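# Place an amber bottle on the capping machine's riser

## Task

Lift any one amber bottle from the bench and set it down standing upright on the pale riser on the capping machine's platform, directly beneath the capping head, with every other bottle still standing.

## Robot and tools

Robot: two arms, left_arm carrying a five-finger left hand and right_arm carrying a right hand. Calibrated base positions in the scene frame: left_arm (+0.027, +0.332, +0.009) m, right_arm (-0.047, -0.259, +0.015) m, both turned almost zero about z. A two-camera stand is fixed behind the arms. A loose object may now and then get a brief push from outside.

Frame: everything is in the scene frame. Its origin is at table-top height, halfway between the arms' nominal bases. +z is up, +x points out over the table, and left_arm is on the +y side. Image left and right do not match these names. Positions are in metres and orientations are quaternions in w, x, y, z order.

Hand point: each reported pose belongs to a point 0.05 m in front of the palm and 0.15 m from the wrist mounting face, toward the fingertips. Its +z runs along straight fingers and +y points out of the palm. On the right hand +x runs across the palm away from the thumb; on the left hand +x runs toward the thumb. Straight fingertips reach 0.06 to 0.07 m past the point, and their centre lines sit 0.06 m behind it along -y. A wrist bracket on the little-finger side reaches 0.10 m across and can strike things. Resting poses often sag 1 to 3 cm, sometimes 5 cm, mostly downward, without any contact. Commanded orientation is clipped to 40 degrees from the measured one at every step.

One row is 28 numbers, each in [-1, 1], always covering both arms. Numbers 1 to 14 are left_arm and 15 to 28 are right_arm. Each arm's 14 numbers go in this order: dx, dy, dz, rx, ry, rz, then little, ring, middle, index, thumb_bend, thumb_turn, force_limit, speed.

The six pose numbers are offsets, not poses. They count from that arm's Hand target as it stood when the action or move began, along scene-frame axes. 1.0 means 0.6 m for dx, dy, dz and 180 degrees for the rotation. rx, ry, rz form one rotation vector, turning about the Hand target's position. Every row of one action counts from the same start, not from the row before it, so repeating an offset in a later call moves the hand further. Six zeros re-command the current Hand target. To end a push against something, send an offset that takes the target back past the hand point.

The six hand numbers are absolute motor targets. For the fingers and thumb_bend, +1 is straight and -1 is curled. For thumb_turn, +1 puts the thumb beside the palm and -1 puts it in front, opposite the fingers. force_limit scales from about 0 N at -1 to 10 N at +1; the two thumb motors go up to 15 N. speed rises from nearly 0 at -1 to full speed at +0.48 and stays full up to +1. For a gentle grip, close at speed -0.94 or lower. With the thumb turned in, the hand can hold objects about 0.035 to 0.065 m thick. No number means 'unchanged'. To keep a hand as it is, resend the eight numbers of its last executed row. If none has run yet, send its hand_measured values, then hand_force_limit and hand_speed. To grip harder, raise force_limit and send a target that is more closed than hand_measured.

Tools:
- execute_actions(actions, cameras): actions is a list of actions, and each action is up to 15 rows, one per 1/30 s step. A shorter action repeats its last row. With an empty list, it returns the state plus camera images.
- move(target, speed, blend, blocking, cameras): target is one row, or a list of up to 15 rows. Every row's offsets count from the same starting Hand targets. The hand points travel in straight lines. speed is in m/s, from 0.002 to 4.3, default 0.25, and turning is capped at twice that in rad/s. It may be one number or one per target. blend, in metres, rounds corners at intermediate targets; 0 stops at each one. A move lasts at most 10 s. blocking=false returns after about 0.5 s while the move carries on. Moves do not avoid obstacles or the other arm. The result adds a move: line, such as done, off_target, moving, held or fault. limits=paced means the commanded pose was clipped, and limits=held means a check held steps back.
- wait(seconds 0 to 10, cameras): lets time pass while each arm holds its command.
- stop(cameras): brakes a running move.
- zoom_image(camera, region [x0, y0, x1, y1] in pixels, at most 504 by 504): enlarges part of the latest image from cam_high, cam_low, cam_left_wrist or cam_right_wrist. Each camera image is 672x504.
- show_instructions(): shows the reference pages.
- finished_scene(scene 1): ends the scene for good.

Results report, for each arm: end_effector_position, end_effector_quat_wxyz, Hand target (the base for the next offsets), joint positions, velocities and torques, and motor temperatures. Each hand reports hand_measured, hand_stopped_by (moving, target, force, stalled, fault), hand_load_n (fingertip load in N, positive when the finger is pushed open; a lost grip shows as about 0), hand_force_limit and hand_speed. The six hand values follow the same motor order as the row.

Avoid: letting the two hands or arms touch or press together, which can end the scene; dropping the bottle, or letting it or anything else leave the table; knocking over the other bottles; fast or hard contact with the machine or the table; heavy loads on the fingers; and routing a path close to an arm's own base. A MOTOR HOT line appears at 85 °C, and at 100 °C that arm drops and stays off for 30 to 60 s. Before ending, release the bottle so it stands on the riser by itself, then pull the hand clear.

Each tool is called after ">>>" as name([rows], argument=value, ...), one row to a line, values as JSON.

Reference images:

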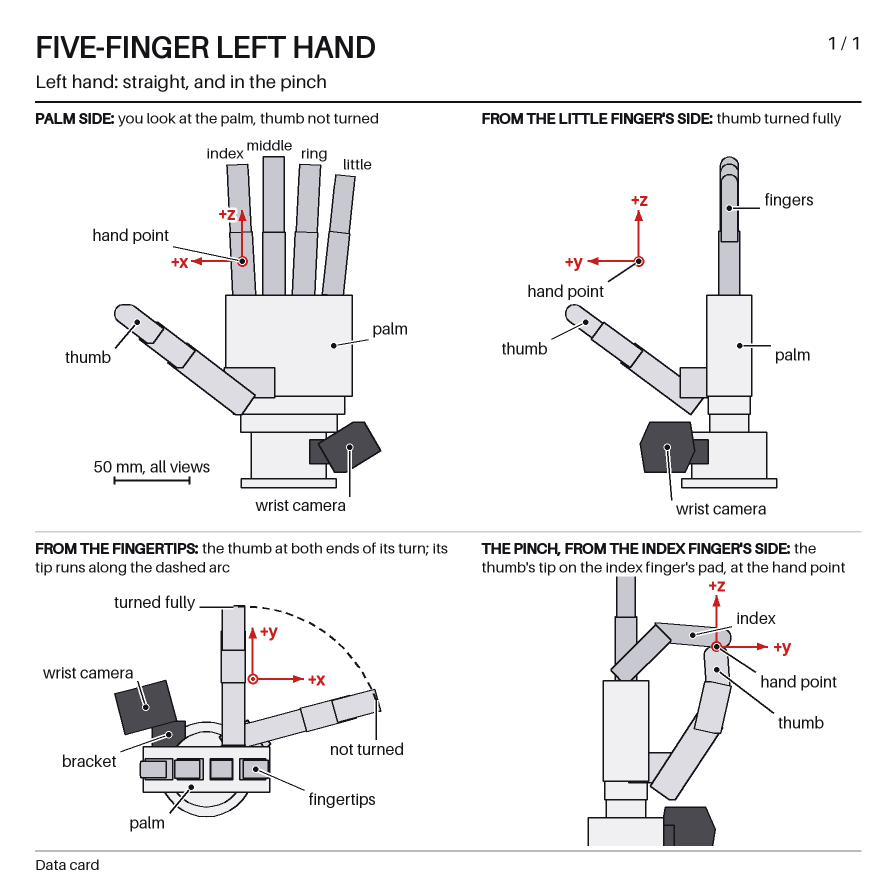

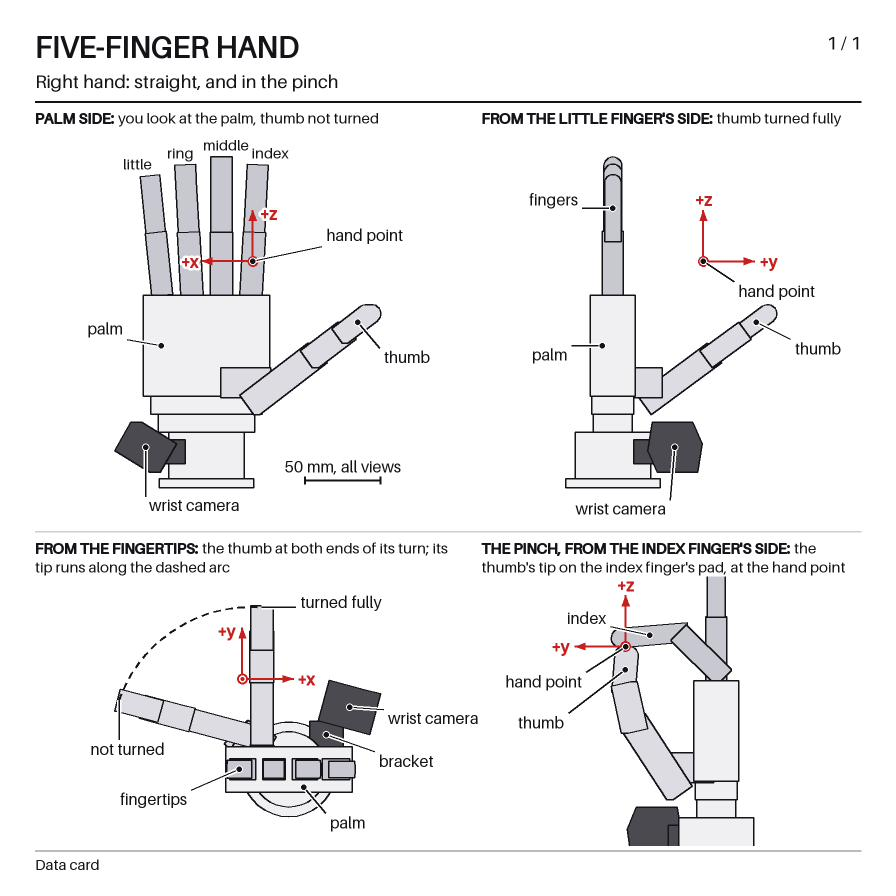

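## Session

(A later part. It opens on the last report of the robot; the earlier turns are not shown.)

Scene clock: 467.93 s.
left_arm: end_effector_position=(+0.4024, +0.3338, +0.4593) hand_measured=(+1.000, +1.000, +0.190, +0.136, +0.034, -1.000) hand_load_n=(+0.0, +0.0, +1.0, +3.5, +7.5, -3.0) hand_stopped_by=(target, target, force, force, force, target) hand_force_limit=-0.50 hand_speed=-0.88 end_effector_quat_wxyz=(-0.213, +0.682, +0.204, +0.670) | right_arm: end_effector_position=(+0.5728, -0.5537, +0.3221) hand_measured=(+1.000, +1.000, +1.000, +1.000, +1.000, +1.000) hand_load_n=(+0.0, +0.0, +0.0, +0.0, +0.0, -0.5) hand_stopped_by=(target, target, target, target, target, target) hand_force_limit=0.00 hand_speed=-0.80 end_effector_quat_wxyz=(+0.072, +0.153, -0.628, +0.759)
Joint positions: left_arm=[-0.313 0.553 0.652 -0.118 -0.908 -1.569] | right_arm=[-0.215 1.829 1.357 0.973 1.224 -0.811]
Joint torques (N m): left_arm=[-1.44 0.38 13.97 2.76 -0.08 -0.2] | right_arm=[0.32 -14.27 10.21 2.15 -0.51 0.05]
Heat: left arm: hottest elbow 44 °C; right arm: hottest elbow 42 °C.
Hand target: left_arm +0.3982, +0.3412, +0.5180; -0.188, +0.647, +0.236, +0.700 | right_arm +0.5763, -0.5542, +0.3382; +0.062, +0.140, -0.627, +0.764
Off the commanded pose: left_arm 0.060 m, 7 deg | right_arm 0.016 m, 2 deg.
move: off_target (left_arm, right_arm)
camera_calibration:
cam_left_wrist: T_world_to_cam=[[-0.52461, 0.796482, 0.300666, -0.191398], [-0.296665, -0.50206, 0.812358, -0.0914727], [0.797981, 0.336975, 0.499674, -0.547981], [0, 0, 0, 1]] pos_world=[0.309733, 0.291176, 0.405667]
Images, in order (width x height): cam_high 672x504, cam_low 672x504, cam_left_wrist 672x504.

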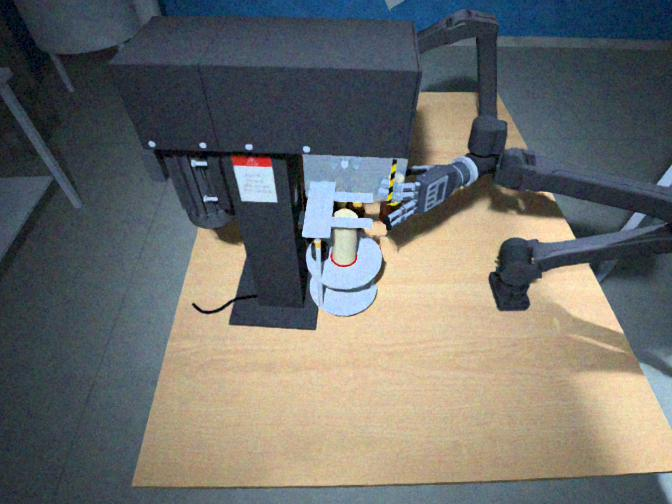

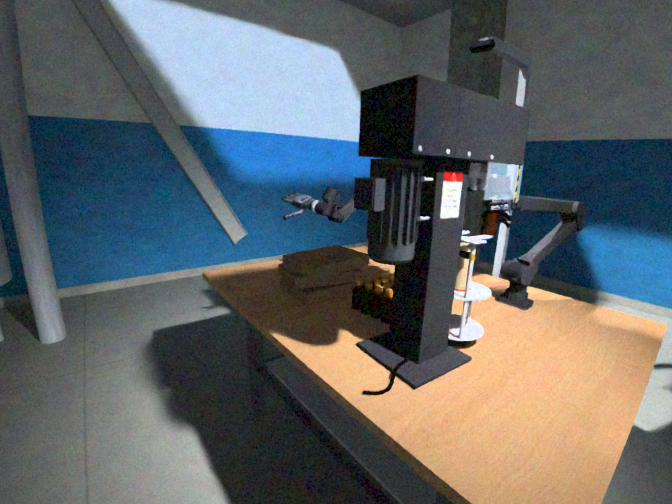

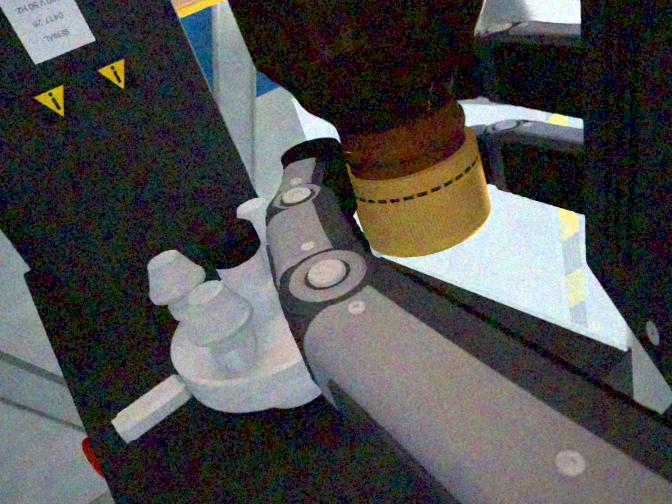

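>>> zoom_image(camera="cam_left_wrist", region=[100, 150, 350, 450])

Scaled by 1.680 from the camera's 672x504 image, which has a finer 960x720 frame.

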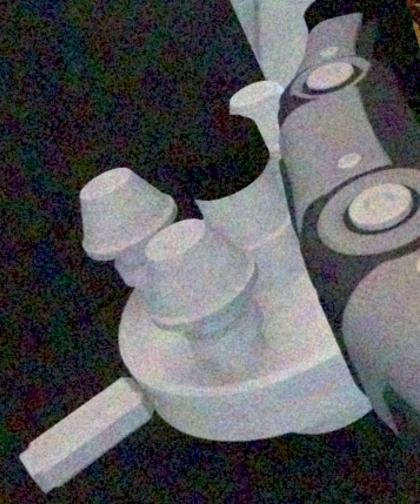

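>>> wait(seconds=0.1, cameras=["cam_high", "cam_low", "cam_left_wrist"])

Scene clock: 491.37 s.
left_arm: end_effector_position=(+0.4024, +0.3339, +0.4594) hand_measured=(+1.000, +1.000, +0.190, +0.136, +0.034, -1.000) hand_load_n=(+0.0, +0.0, +1.0, +3.5, +7.0, -2.5) hand_stopped_by=(target, target, force, force, force, target) hand_force_limit=-0.50 hand_speed=-0.88 end_effector_quat_wxyz=(-0.213, +0.681, +0.204, +0.670) | right_arm: end_effector_position=(+0.5728, -0.5537, +0.3221) hand_measured=(+1.000, +1.000, +1.000, +1.000, +1.000, +1.000) hand_load_n=(+0.0, +0.0, +0.0, +0.0, +0.0, +0.0) hand_stopped_by=(target, target, target, target, target, target) hand_force_limit=0.00 hand_speed=-0.80 end_effector_quat_wxyz=(+0.072, +0.153, -0.628, +0.759)
Joint positions: left_arm=[-0.313 0.553 0.652 -0.118 -0.908 -1.569] | right_arm=[-0.215 1.829 1.357 0.973 1.224 -0.811]
Joint torques (N m): left_arm=[-1.61 0.44 14.05 2.69 -0.06 -0.15] | right_arm=[1.03 -14.39 9.99 2.06 -0.49 0.05]
Heat: left arm: hottest elbow 47 °C; right arm: hottest elbow 42 °C.
Hand target: left_arm +0.3982, +0.3412, +0.5180; -0.188, +0.647, +0.236, +0.700 | right_arm +0.5763, -0.5542, +0.3382; +0.062, +0.140, -0.627, +0.764
Off the commanded pose: left_arm 0.059 m, 7 deg | right_arm 0.016 m, 2 deg.
wait: 0.10 s; at rest from the start
camera_calibration:
cam_left_wrist: T_world_to_cam=[[-0.5248, 0.796637, 0.299923, -0.191062], [-0.297013, -0.501571, 0.812533, -0.0916295], [0.797727, 0.337336, 0.499836, -0.548203], [0, 0, 0, 1]] pos_world=[0.309832, 0.291177, 0.405768]
Images, in order (width x height): cam_high 672x504, cam_low 672x504, cam_left_wrist 672x504.

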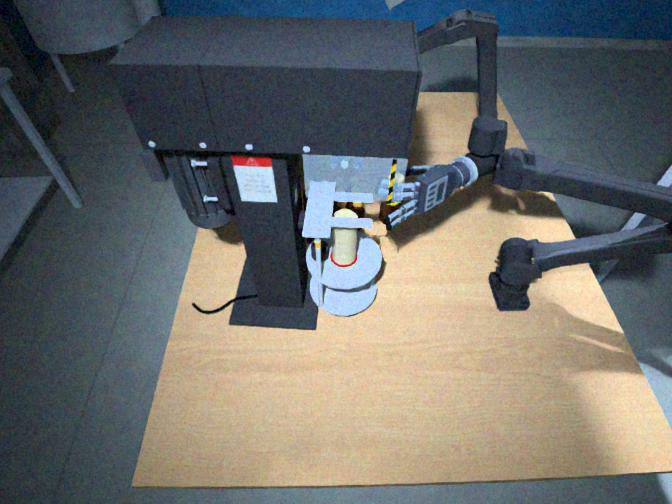

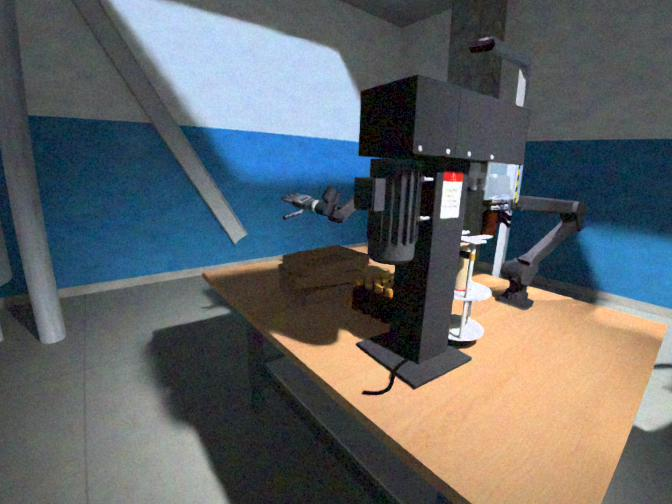

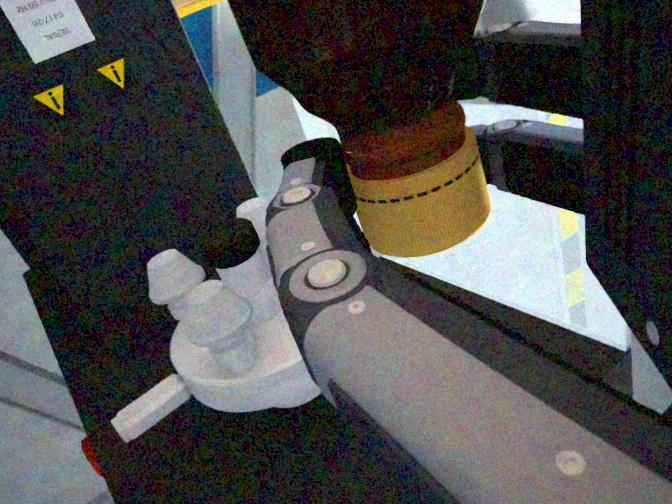

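>>> zoom_image(camera="cam_left_wrist", region=[100, 150, 352, 402])

>>> zoom_image(camera="cam_left_wrist", region=[300, 60, 552, 312])

Scaled by 2.000 from the camera's 672x504 image, which has a finer 960x720 frame.

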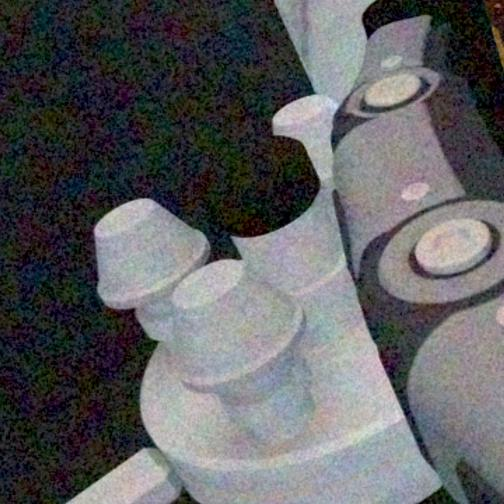

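Scaled by 2.000 from the camera's 672x504 image, which has a finer 960x720 frame.

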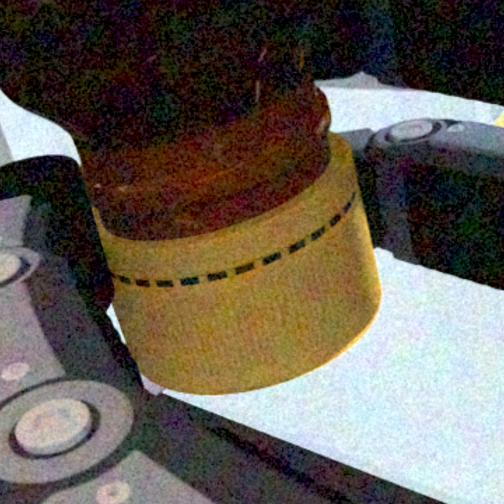

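>>> zoom_image(camera="cam_low", region=[430, 180, 550, 270])

>>> zoom_image(camera="cam_high", region=[320, 150, 440, 240])

Scaled by 4.200 from the camera's 672x504 image, which has a finer 960x720 frame.

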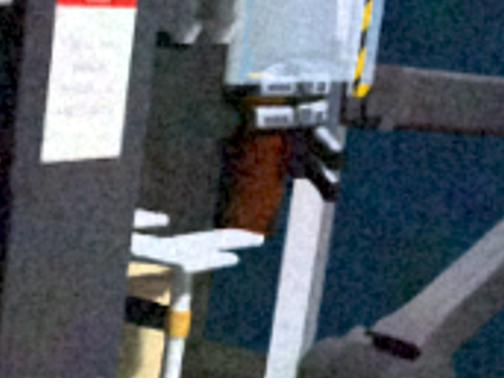

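Scaled by 4.200 from the camera's 672x504 image, which has a finer 960x720 frame.

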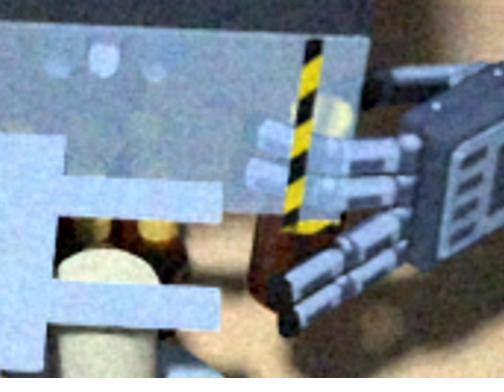

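>>> zoom_image(camera="cam_low", region=[450, 205, 510, 250])

>>> zoom_image(camera="cam_high", region=[360, 180, 420, 225])

Scaled by 8.400 from the camera's 672x504 image, which has a finer 960x720 frame.

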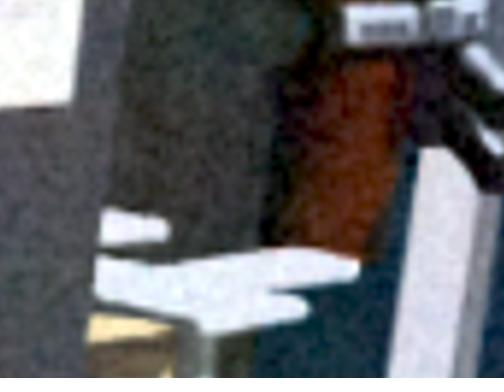

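Scaled by 8.400 from the camera's 672x504 image, which has a finer 960x720 frame.

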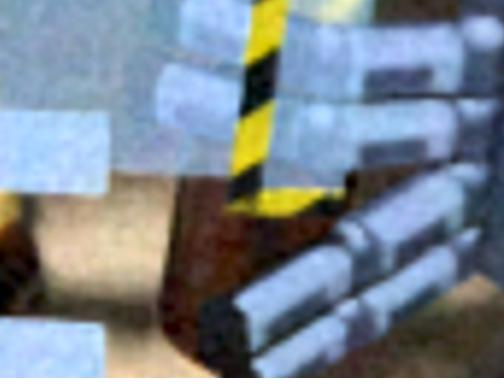

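>>> zoom_image(camera="cam_low", region=[340, 255, 410, 325])

>>> zoom_image(camera="cam_high", region=[325, 195, 385, 240])

Scaled by 7.200 from the camera's 672x504 image, which has a finer 960x720 frame.

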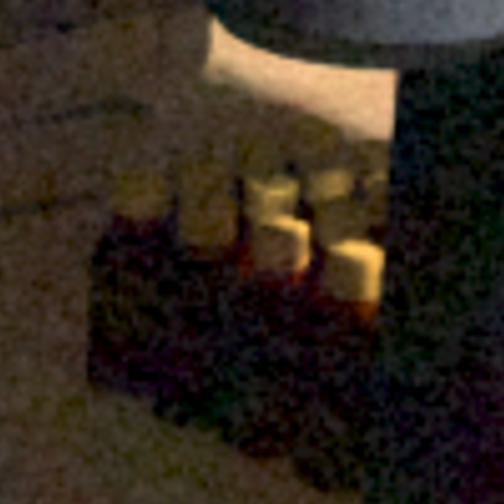

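Scaled by 8.400 from the camera's 672x504 image, which has a finer 960x720 frame.

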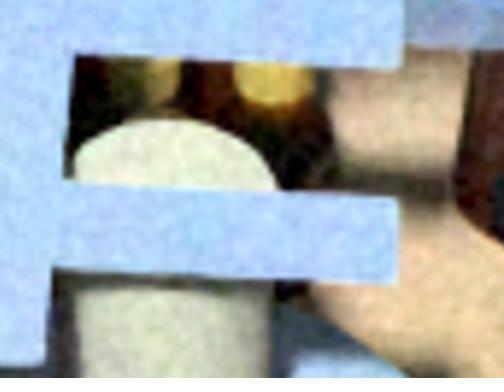

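>>> zoom_image(camera="cam_low", region=[475, 208, 505, 240])

>>> zoom_image(camera="cam_low", region=[480, 195, 530, 285])

>>> zoom_image(camera="cam_left_wrist", region=[160, 240, 280, 390])

Scaled by 15.750 from the camera's 672x504 image, which has a finer 960x720 frame.

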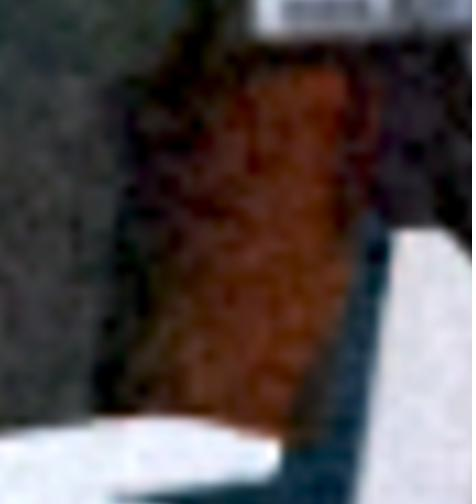

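Scaled by 5.600 from the camera's 672x504 image, which has a finer 960x720 frame.

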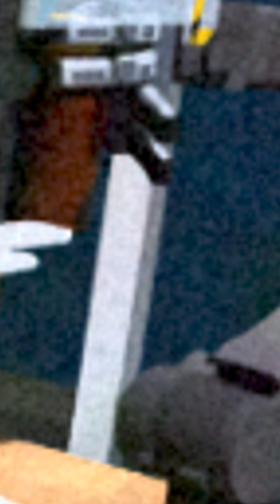

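Scaled by 3.360 from the camera's 672x504 image, which has a finer 960x720 frame.

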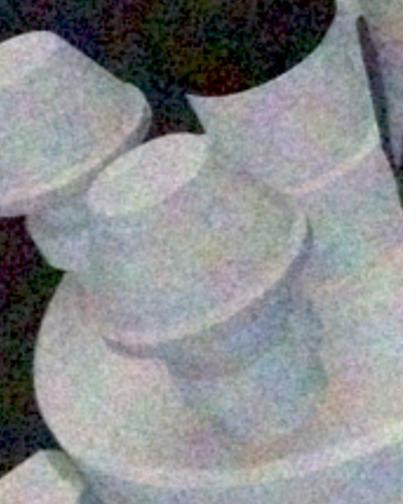

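>>> move(target=[0.0183, -0.0195, -0.01, 0, 0, 0, 1, 1, -0.2, -0.2, -0.15, -1, -0.5, -0.88, 0, 0, 0, 0, 0, 0, 1, 1, 1, 1, 1, 1, 0, -0.8], speed=0.05, cameras=["cam_high", "cam_low", "cam_left_wrist"])

>>> zoom_image(camera="cam_low", region=[460, 205, 505, 250])

>>> zoom_image(camera="cam_high", region=[340, 190, 400, 235])

Scene clock: 587.93 s.
left_arm: end_effector_position=(+0.4134, +0.3314, +0.4533) hand_measured=(+1.000, +1.000, +0.190, +0.136, +0.034, -1.000) hand_load_n=(+0.0, +0.0, +1.0, +3.0, +7.5, -3.0) hand_stopped_by=(target, target, force, force, force, target) hand_force_limit=-0.50 hand_speed=-0.88 end_effector_quat_wxyz=(-0.221, +0.681, +0.209, +0.666) | right_arm: end_effector_position=(+0.5728, -0.5537, +0.3221) hand_measured=(+1.000, +1.000, +1.000, +1.000, +1.000, +1.000) hand_load_n=(+0.0, +0.0, +0.0, +0.0, +0.0, -0.5) hand_stopped_by=(target, target, target, target, target, target) hand_force_limit=0.00 hand_speed=-0.80 end_effector_quat_wxyz=(+0.072, +0.153, -0.628, +0.759)
Joint positions: left_arm=[-0.324 0.599 0.652 -0.08 -0.937 -1.569] | right_arm=[-0.215 1.829 1.357 0.973 1.224 -0.811]
Joint torques (N m): left_arm=[-3.14 -0.09 13.72 3.19 -0.27 -0.18] | right_arm=[0.44 -14.74 10.19 2.11 -0.48 0.04]
Motor temperatures (°C): left_arm=[34 27 50 25 25 26] | right_arm=[27 28 42 24 25 24]
Heat: left arm: hottest elbow 50 °C; right arm: hottest elbow 42 °C.
Hand target: left_arm +0.4092, +0.3295, +0.5120; -0.188, +0.647, +0.236, +0.700 | right_arm +0.5763, -0.5542, +0.3382; +0.062, +0.140, -0.627, +0.764
Off the commanded pose: left_arm 0.059 m, 7 deg | right_arm 0.016 m, 2 deg.
move: off_target (left_arm, right_arm)
camera_calibration:
cam_left_wrist: T_world_to_cam=[[-0.537611, 0.785919, 0.30546, -0.175223], [-0.282415, -0.509175, 0.813008, -0.0882948], [0.794492, 0.350816, 0.495693, -0.554276], [0, 0, 0, 1]] pos_world=[0.32123, 0.287203, 0.400059]
Images, in order (width x height): cam_high 672x504, cam_low 672x504, cam_left_wrist 672x504.

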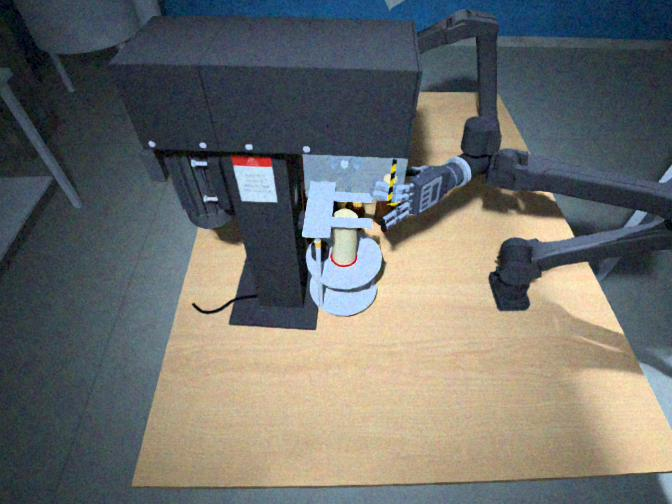

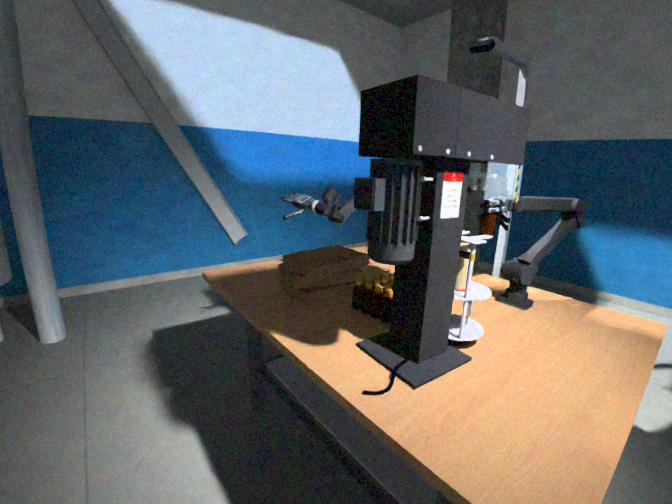

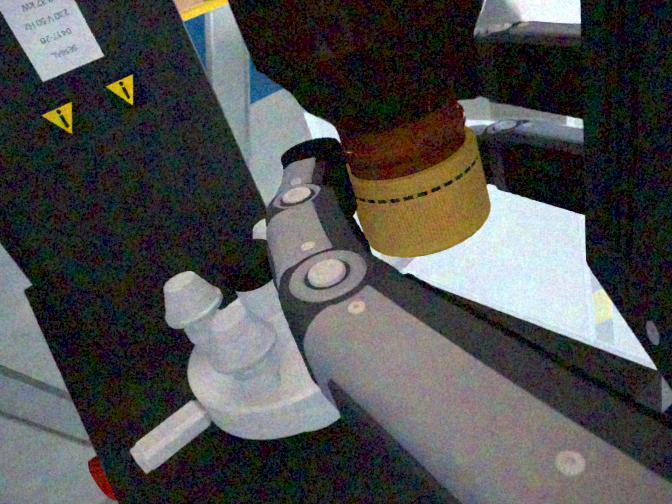

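Scaled by 11.200 from the camera's 672x504 image, which has a finer 960x720 frame.

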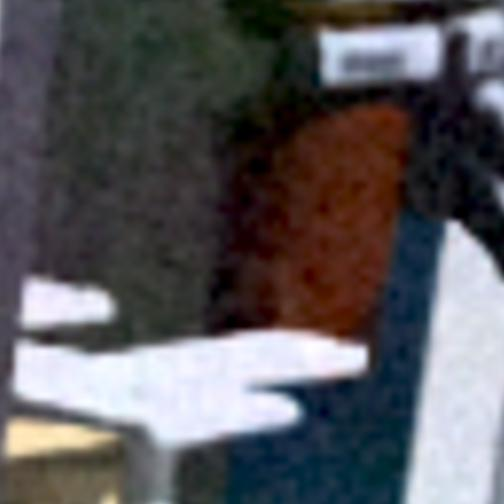

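Scaled by 8.400 from the camera's 672x504 image, which has a finer 960x720 frame.

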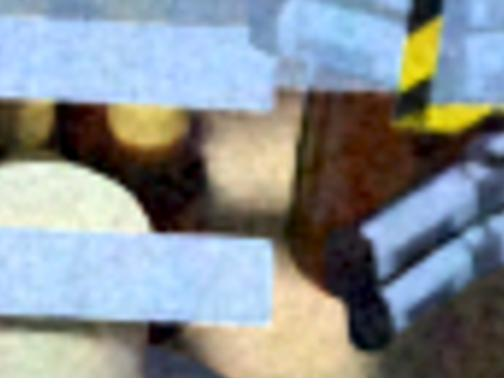

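>>> move(target=[0.0, -0.025, 0.0, 0, 0, 0, 1, 1, -0.2, -0.2, -0.15, -1, -0.5, -0.88, 0, 0, 0, 0, 0, 0, 1, 1, 1, 1, 1, 1, 0, -0.8], speed=0.05, cameras=["cam_high", "cam_low", "cam_left_wrist"])

>>> zoom_image(camera="cam_low", region=[460, 205, 505, 250])

>>> zoom_image(camera="cam_high", region=[340, 190, 400, 235])

Scene clock: 597.57 s.
left_arm: end_effector_position=(+0.4121, +0.3164, +0.4542) hand_measured=(+1.000, +1.000, +0.190, +0.136, +0.034, -1.000) hand_load_n=(+0.0, +0.0, +1.0, +3.5, +7.0, -3.0) hand_stopped_by=(target, target, force, force, force, target) hand_force_limit=-0.50 hand_speed=-0.88 end_effector_quat_wxyz=(-0.219, +0.678, +0.210, +0.669) | right_arm: end_effector_position=(+0.5728, -0.5537, +0.3221) hand_measured=(+1.000, +1.000, +1.000, +1.000, +1.000, +1.000) hand_load_n=(+0.0, +0.0, +0.0, +0.0, +0.0, +0.0) hand_stopped_by=(target, target, target, target, target, target) hand_force_limit=0.00 hand_speed=-0.80 end_effector_quat_wxyz=(+0.072, +0.153, -0.628, +0.759)
Joint positions: left_arm=[-0.394 0.613 0.652 -0.055 -1.006 -1.569] | right_arm=[-0.215 1.829 1.357 0.973 1.224 -0.811]
Joint torques (N m): left_arm=[-3.19 -0.44 13.83 3.04 -0.31 -0.07] | right_arm=[0.5 -14.86 10.17 1.88 -0.5 0.03]
Heat: left arm: hottest elbow 50 °C; right arm: hottest elbow 42 °C.
Hand target: left_arm +0.4092, +0.3145, +0.5120; -0.188, +0.647, +0.236, +0.700 | right_arm +0.5763, -0.5542, +0.3382; +0.062, +0.140, -0.627, +0.764
Off the commanded pose: left_arm 0.058 m, 7 deg | right_arm 0.016 m, 2 deg.
move: off_target (left_arm, right_arm)
camera_calibration:
cam_left_wrist: T_world_to_cam=[[-0.539955, 0.786934, 0.298638, -0.160627], [-0.290791, -0.507367, 0.811184, -0.093384], [0.789867, 0.351161, 0.502789, -0.549839], [0, 0, 0, 1]] pos_world=[0.320413, 0.272105, 0.400174]
Images, in order (width x height): cam_high 672x504, cam_low 672x504, cam_left_wrist 672x504.

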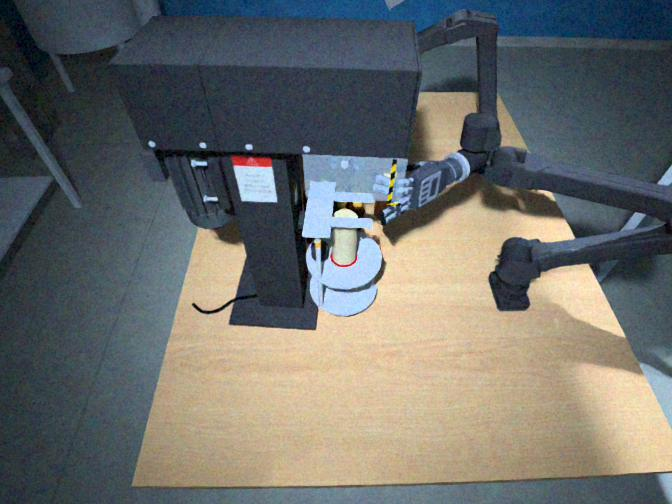

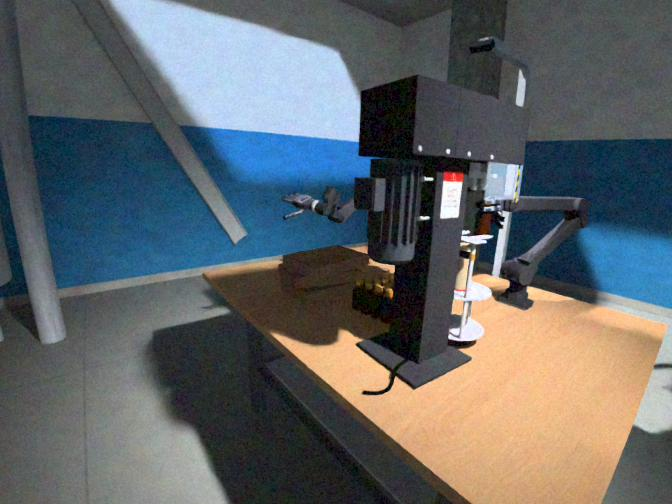

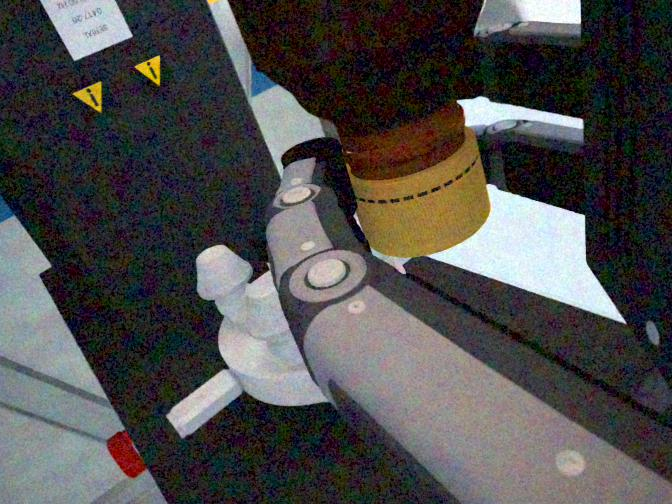

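Scaled by 11.200 from the camera's 672x504 image, which has a finer 960x720 frame.

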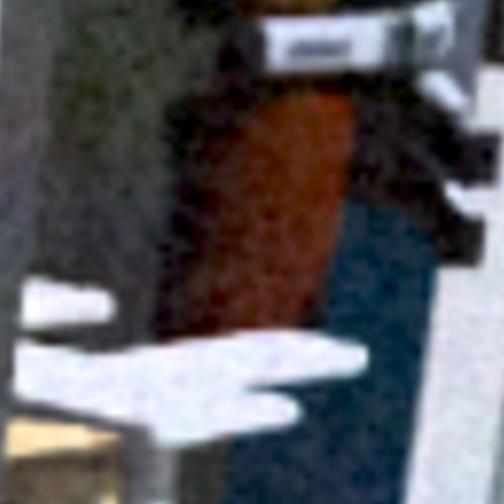

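Scaled by 8.400 from the camera's 672x504 image, which has a finer 960x720 frame.

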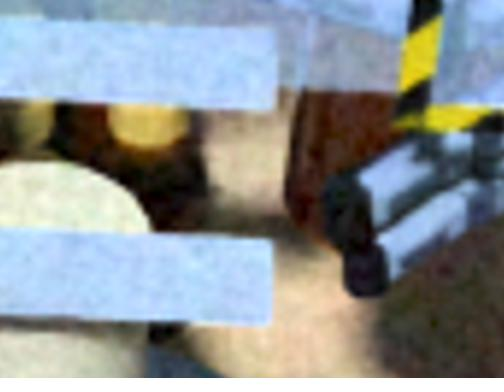

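>>> move(target=[0.0, 0.017, 0.0, 0, 0, 0, 1, 1, -0.2, -0.2, -0.15, -1, -0.5, -0.88, 0, 0, 0, 0, 0, 0, 1, 1, 1, 1, 1, 1, 0, -0.8], speed=0.05, cameras=["cam_high", "cam_low", "cam_left_wrist"])

Scene clock: 601.43 s.
left_arm: end_effector_position=(+0.4147, +0.3169, +0.4541) hand_measured=(+1.000, +1.000, +0.190, +0.136, +0.034, -1.000) hand_load_n=(+0.0, +0.0, +1.0, +3.5, +7.5, -3.0) hand_stopped_by=(target, target, force, force, force, target) hand_force_limit=-0.50 hand_speed=-0.88 end_effector_quat_wxyz=(-0.213, +0.680, +0.205, +0.671) | right_arm: end_effector_position=(+0.5728, -0.5537, +0.3221) hand_measured=(+1.000, +1.000, +1.000, +1.000, +1.000, +1.000) hand_load_n=(+0.0, +0.0, +0.0, +0.0, +0.0, +0.0) hand_stopped_by=(target, target, target, target, target, target) hand_force_limit=0.00 hand_speed=-0.80 end_effector_quat_wxyz=(+0.072, +0.153, -0.628, +0.759)
Joint positions: left_arm=[-0.373 0.613 0.652 -0.055 -0.968 -1.569] | right_arm=[-0.215 1.829 1.357 0.973 1.224 -0.811]
Joint torques (N m): left_arm=[-1.67 -1.14 13.7 2.69 -0.07 -0.11] | right_arm=[0.97 -14.8 10.15 2.03 -0.5 0.1]
Heat: left arm: hottest elbow 51 °C; right arm: hottest elbow 42 °C.
Hand target: left_arm +0.4092, +0.3247, +0.5120; -0.188, +0.647, +0.236, +0.700 | right_arm +0.5763, -0.5542, +0.3382; +0.062, +0.140, -0.627, +0.764
Off the commanded pose: left_arm 0.059 m, 7 deg | right_arm 0.016 m, 2 deg.
move: off_target (left_arm, right_arm)
camera_calibration:
cam_left_wrist: T_world_to_cam=[[-0.525981, 0.796491, 0.298238, -0.16819], [-0.299483, -0.501655, 0.811574, -0.090696], [0.796024, 0.337555, 0.502397, -0.550174], [0, 0, 0, 1]] pos_world=[0.322326, 0.274177, 0.400173]
Images, in order (width x height): cam_high 672x504, cam_low 672x504, cam_left_wrist 672x504.

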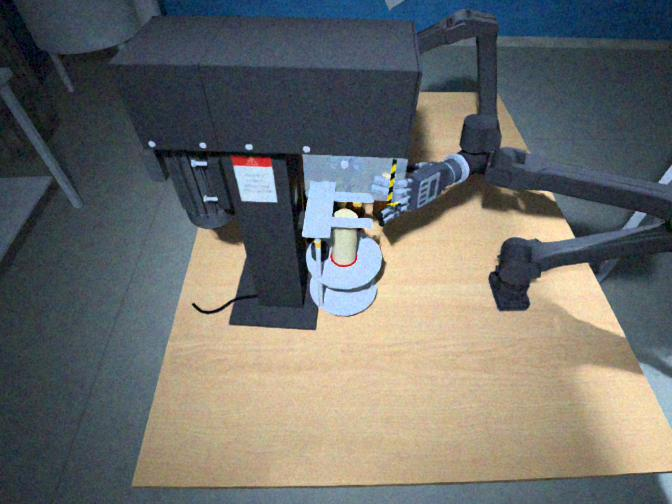

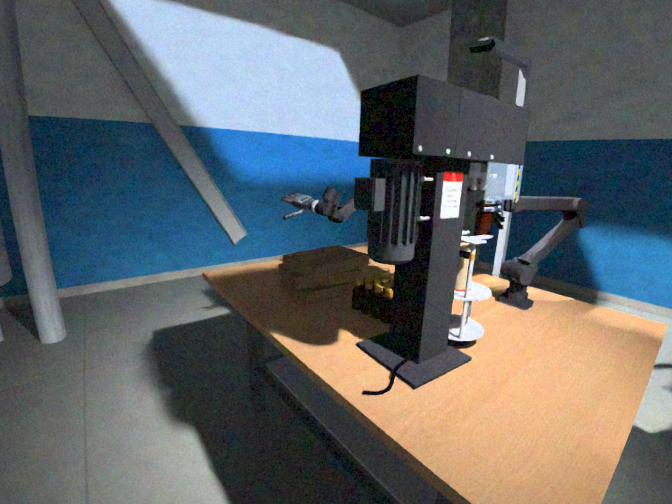

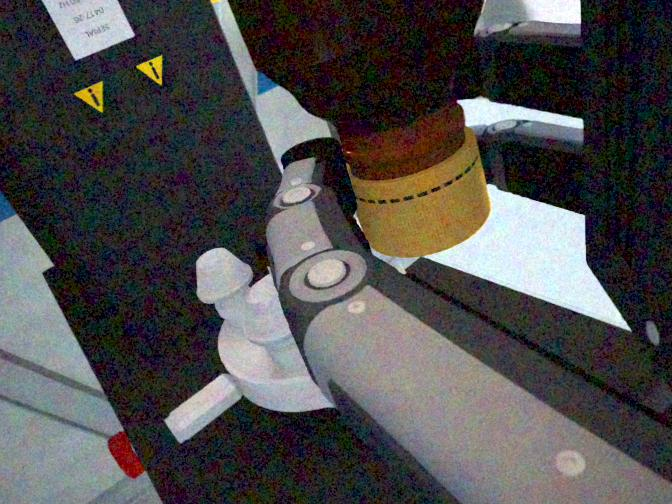

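>>> move(target=[-0.002, 0.0075, 0.0, 0, 0, 0, 1, 1, -0.2, -0.2, -0.15, -1, -0.5, -0.88, 0, 0, 0, 0, 0, 0, 1, 1, 1, 1, 1, 1, 0, -0.8], speed=0.05, cameras=["cam_high", "cam_low", "cam_left_wrist"])

>>> zoom_image(camera="cam_low", region=[460, 205, 505, 250])

>>> zoom_image(camera="cam_high", region=[340, 190, 400, 235])

Scene clock: 607.77 s.
left_arm: end_effector_position=(+0.4158, +0.3206, +0.4545) hand_measured=(+1.000, +1.000, +0.190, +0.136, +0.034, -1.000) hand_load_n=(+0.0, +0.0, +1.0, +3.0, +7.5, -3.0) hand_stopped_by=(target, target, force, force, force, target) hand_force_limit=-0.50 hand_speed=-0.88 end_effector_quat_wxyz=(-0.212, +0.680, +0.205, +0.671) | right_arm: end_effector_position=(+0.5728, -0.5537, +0.3221) hand_measured=(+1.000, +1.000, +1.000, +1.000, +1.000, +1.000) hand_load_n=(+0.0, +0.0, +0.0, +0.0, +0.0, +0.0) hand_stopped_by=(target, target, target, target, target, target) hand_force_limit=0.00 hand_speed=-0.80 end_effector_quat_wxyz=(+0.072, +0.153, -0.628, +0.759)
Joint positions: left_arm=[-0.354 0.612 0.652 -0.055 -0.949 -1.569] | right_arm=[-0.215 1.829 1.357 0.973 1.224 -0.811]
Joint torques (N m): left_arm=[-1.73 -1.55 13.63 2.32 -0.07 -0.15] | right_arm=[0.85 -14.39 10.3 1.94 -0.49 0.07]
Heat: left arm: hottest elbow 51 °C; right arm: hottest elbow 42 °C.
Hand target: left_arm +0.4080, +0.3292, +0.5119; -0.188, +0.647, +0.236, +0.700 | right_arm +0.5763, -0.5542, +0.3382; +0.062, +0.140, -0.627, +0.764
Off the commanded pose: left_arm 0.059 m, 7 deg | right_arm 0.016 m, 2 deg.
move: off_target (left_arm, right_arm)
camera_calibration:
cam_left_wrist: T_world_to_cam=[[-0.526018, 0.796846, 0.297224, -0.170409], [-0.30039, -0.501032, 0.811624, -0.0886048], [0.795658, 0.337645, 0.502916, -0.552598], [0, 0, 0, 1]] pos_world=[0.323424, 0.277978, 0.400474]
Images, in order (width x height): cam_high 672x504, cam_low 672x504, cam_left_wrist 672x504.

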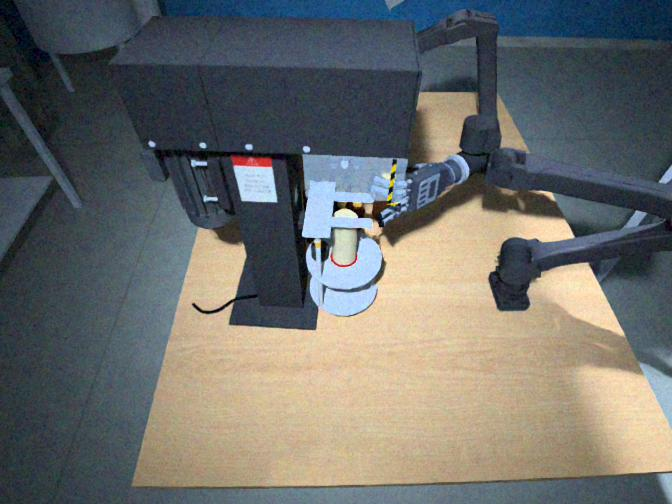

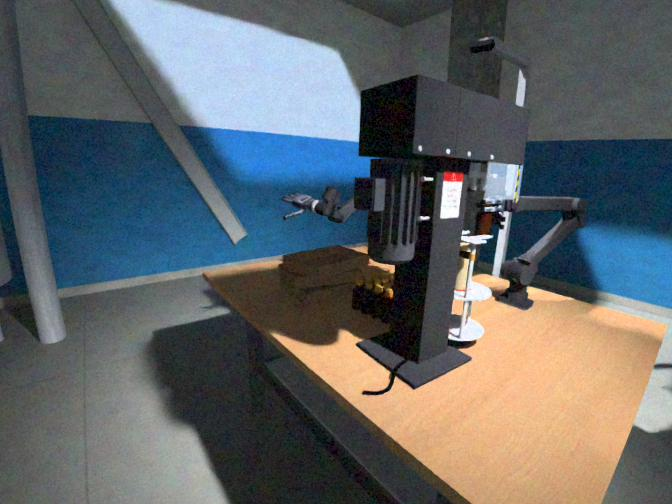

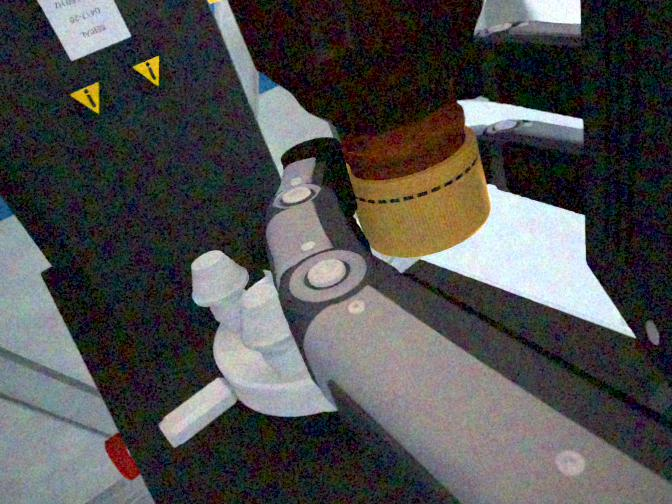

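Scaled by 11.200 from the camera's 672x504 image, which has a finer 960x720 frame.

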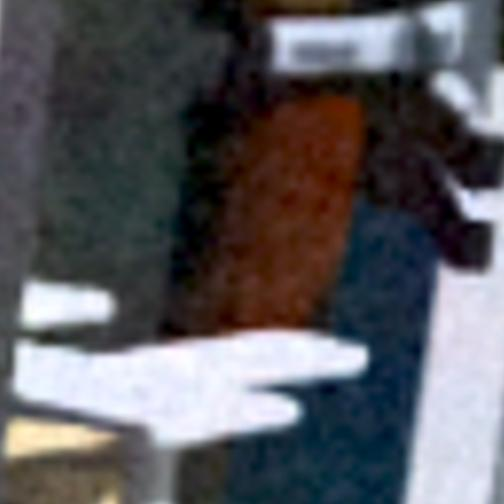

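Scaled by 8.400 from the camera's 672x504 image, which has a finer 960x720 frame.

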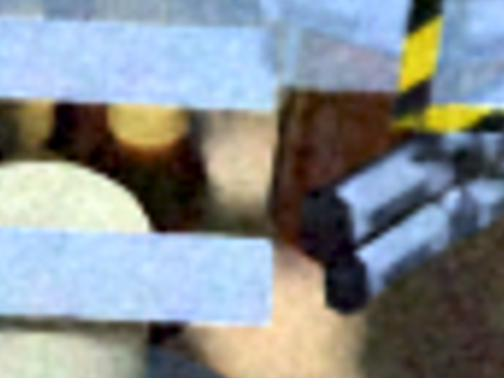

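>>> move(target=[0.0567, -0.0167, 0.0, 0, 0, 0, 1, 1, -0.2, -0.2, -0.15, -1, -0.5, -0.88, 0, 0, 0, 0, 0, 0, 1, 1, 1, 1, 1, 1, 0, -0.8], speed=0.04, cameras=["cam_high", "cam_low", "cam_left_wrist"])

>>> zoom_image(camera="cam_low", region=[460, 205, 505, 250])

>>> zoom_image(camera="cam_high", region=[340, 190, 400, 235])

Scene clock: 614.17 s.
left_arm: end_effector_position=(+0.4420, +0.3124, +0.4521) hand_measured=(+1.000, +1.000, +0.190, +0.136, +0.034, -1.000) hand_load_n=(+0.0, -0.5, +1.0, +3.5, +7.5, -3.0) hand_stopped_by=(target, target, force, force, force, target) hand_force_limit=-0.50 hand_speed=-0.88 end_effector_quat_wxyz=(-0.214, +0.683, +0.203, +0.668) | right_arm: end_effector_position=(+0.5728, -0.5537, +0.3221) hand_measured=(+1.000, +1.000, +1.000, +1.000, +1.000, +1.000) hand_load_n=(-0.5, +0.0, -0.5, +0.0, +0.0, +0.0) hand_stopped_by=(target, target, target, target, target, target) hand_force_limit=0.00 hand_speed=-0.80 end_effector_quat_wxyz=(+0.072, +0.153, -0.628, +0.759)
Joint positions: left_arm=[-0.349 0.706 0.682 -0.001 -0.943 -1.569] | right_arm=[-0.215 1.829 1.357 0.973 1.224 -0.811]
Joint torques (N m): left_arm=[-1.79 -1.38 13.79 3.14 -0.11 -0.14] | right_arm=[0.67 -14.62 10.15 1.94 -0.51 0.09]
Heat: left arm: hottest elbow 51 °C; right arm: hottest elbow 42 °C.
Hand target: left_arm +0.4420, +0.3193, +0.5120; -0.188, +0.647, +0.236, +0.700 | right_arm +0.5763, -0.5542, +0.3382; +0.062, +0.140, -0.627, +0.764
Off the commanded pose: left_arm 0.060 m, 7 deg | right_arm 0.016 m, 2 deg.
move: off_target (left_arm, right_arm)
camera_calibration:
cam_left_wrist: T_world_to_cam=[[-0.522667, 0.796355, 0.304366, -0.153829], [-0.293506, -0.50327, 0.812757, -0.0858839], [0.800421, 0.335467, 0.496778, -0.568138], [0, 0, 0, 1]] pos_world=[0.349141, 0.269871, 0.398861]
Images, in order (width x height): cam_high 672x504, cam_low 672x504, cam_left_wrist 672x504.

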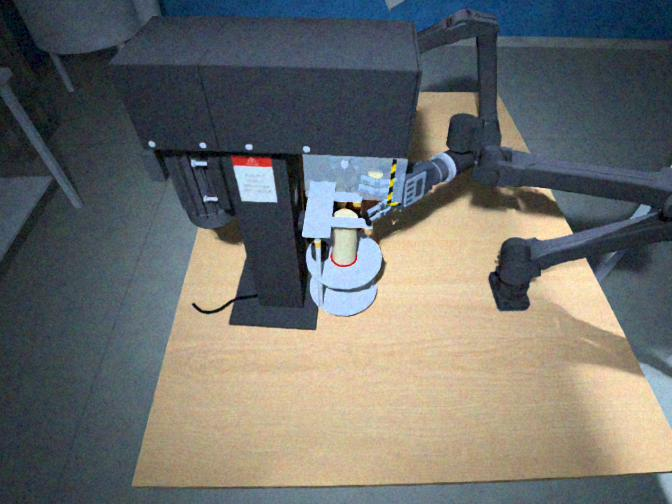

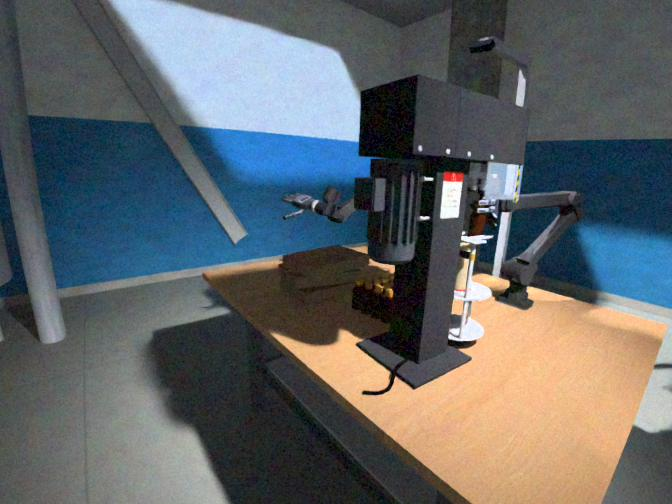

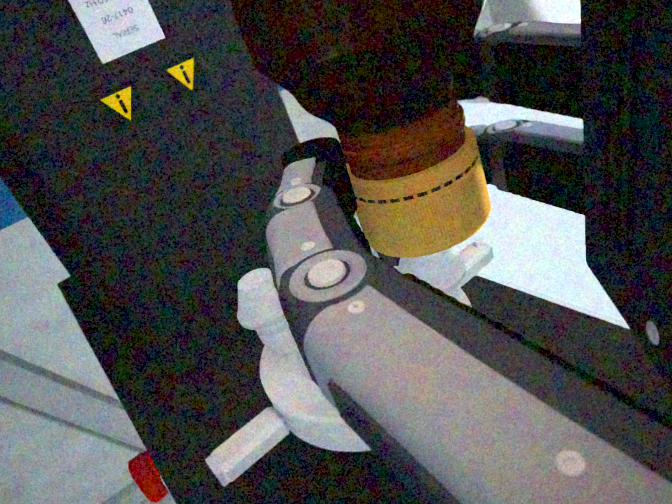

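Scaled by 11.200 from the camera's 672x504 image, which has a finer 960x720 frame.

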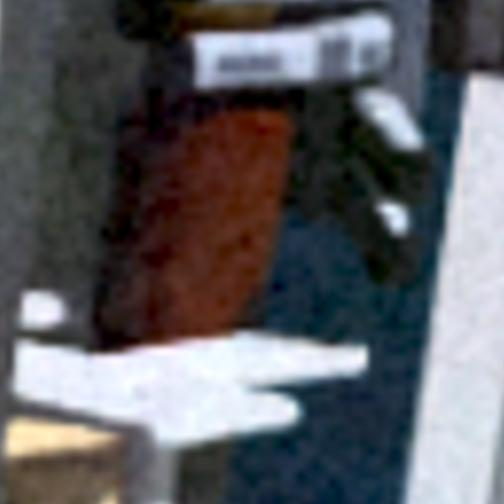

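Scaled by 8.400 from the camera's 672x504 image, which has a finer 960x720 frame.

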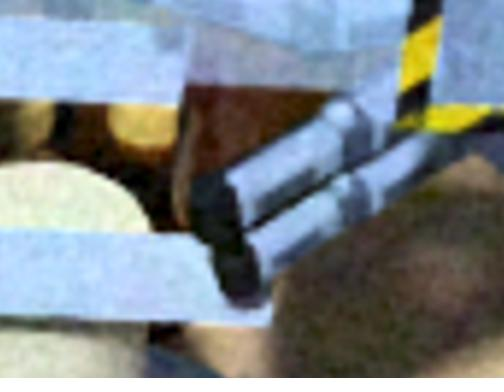

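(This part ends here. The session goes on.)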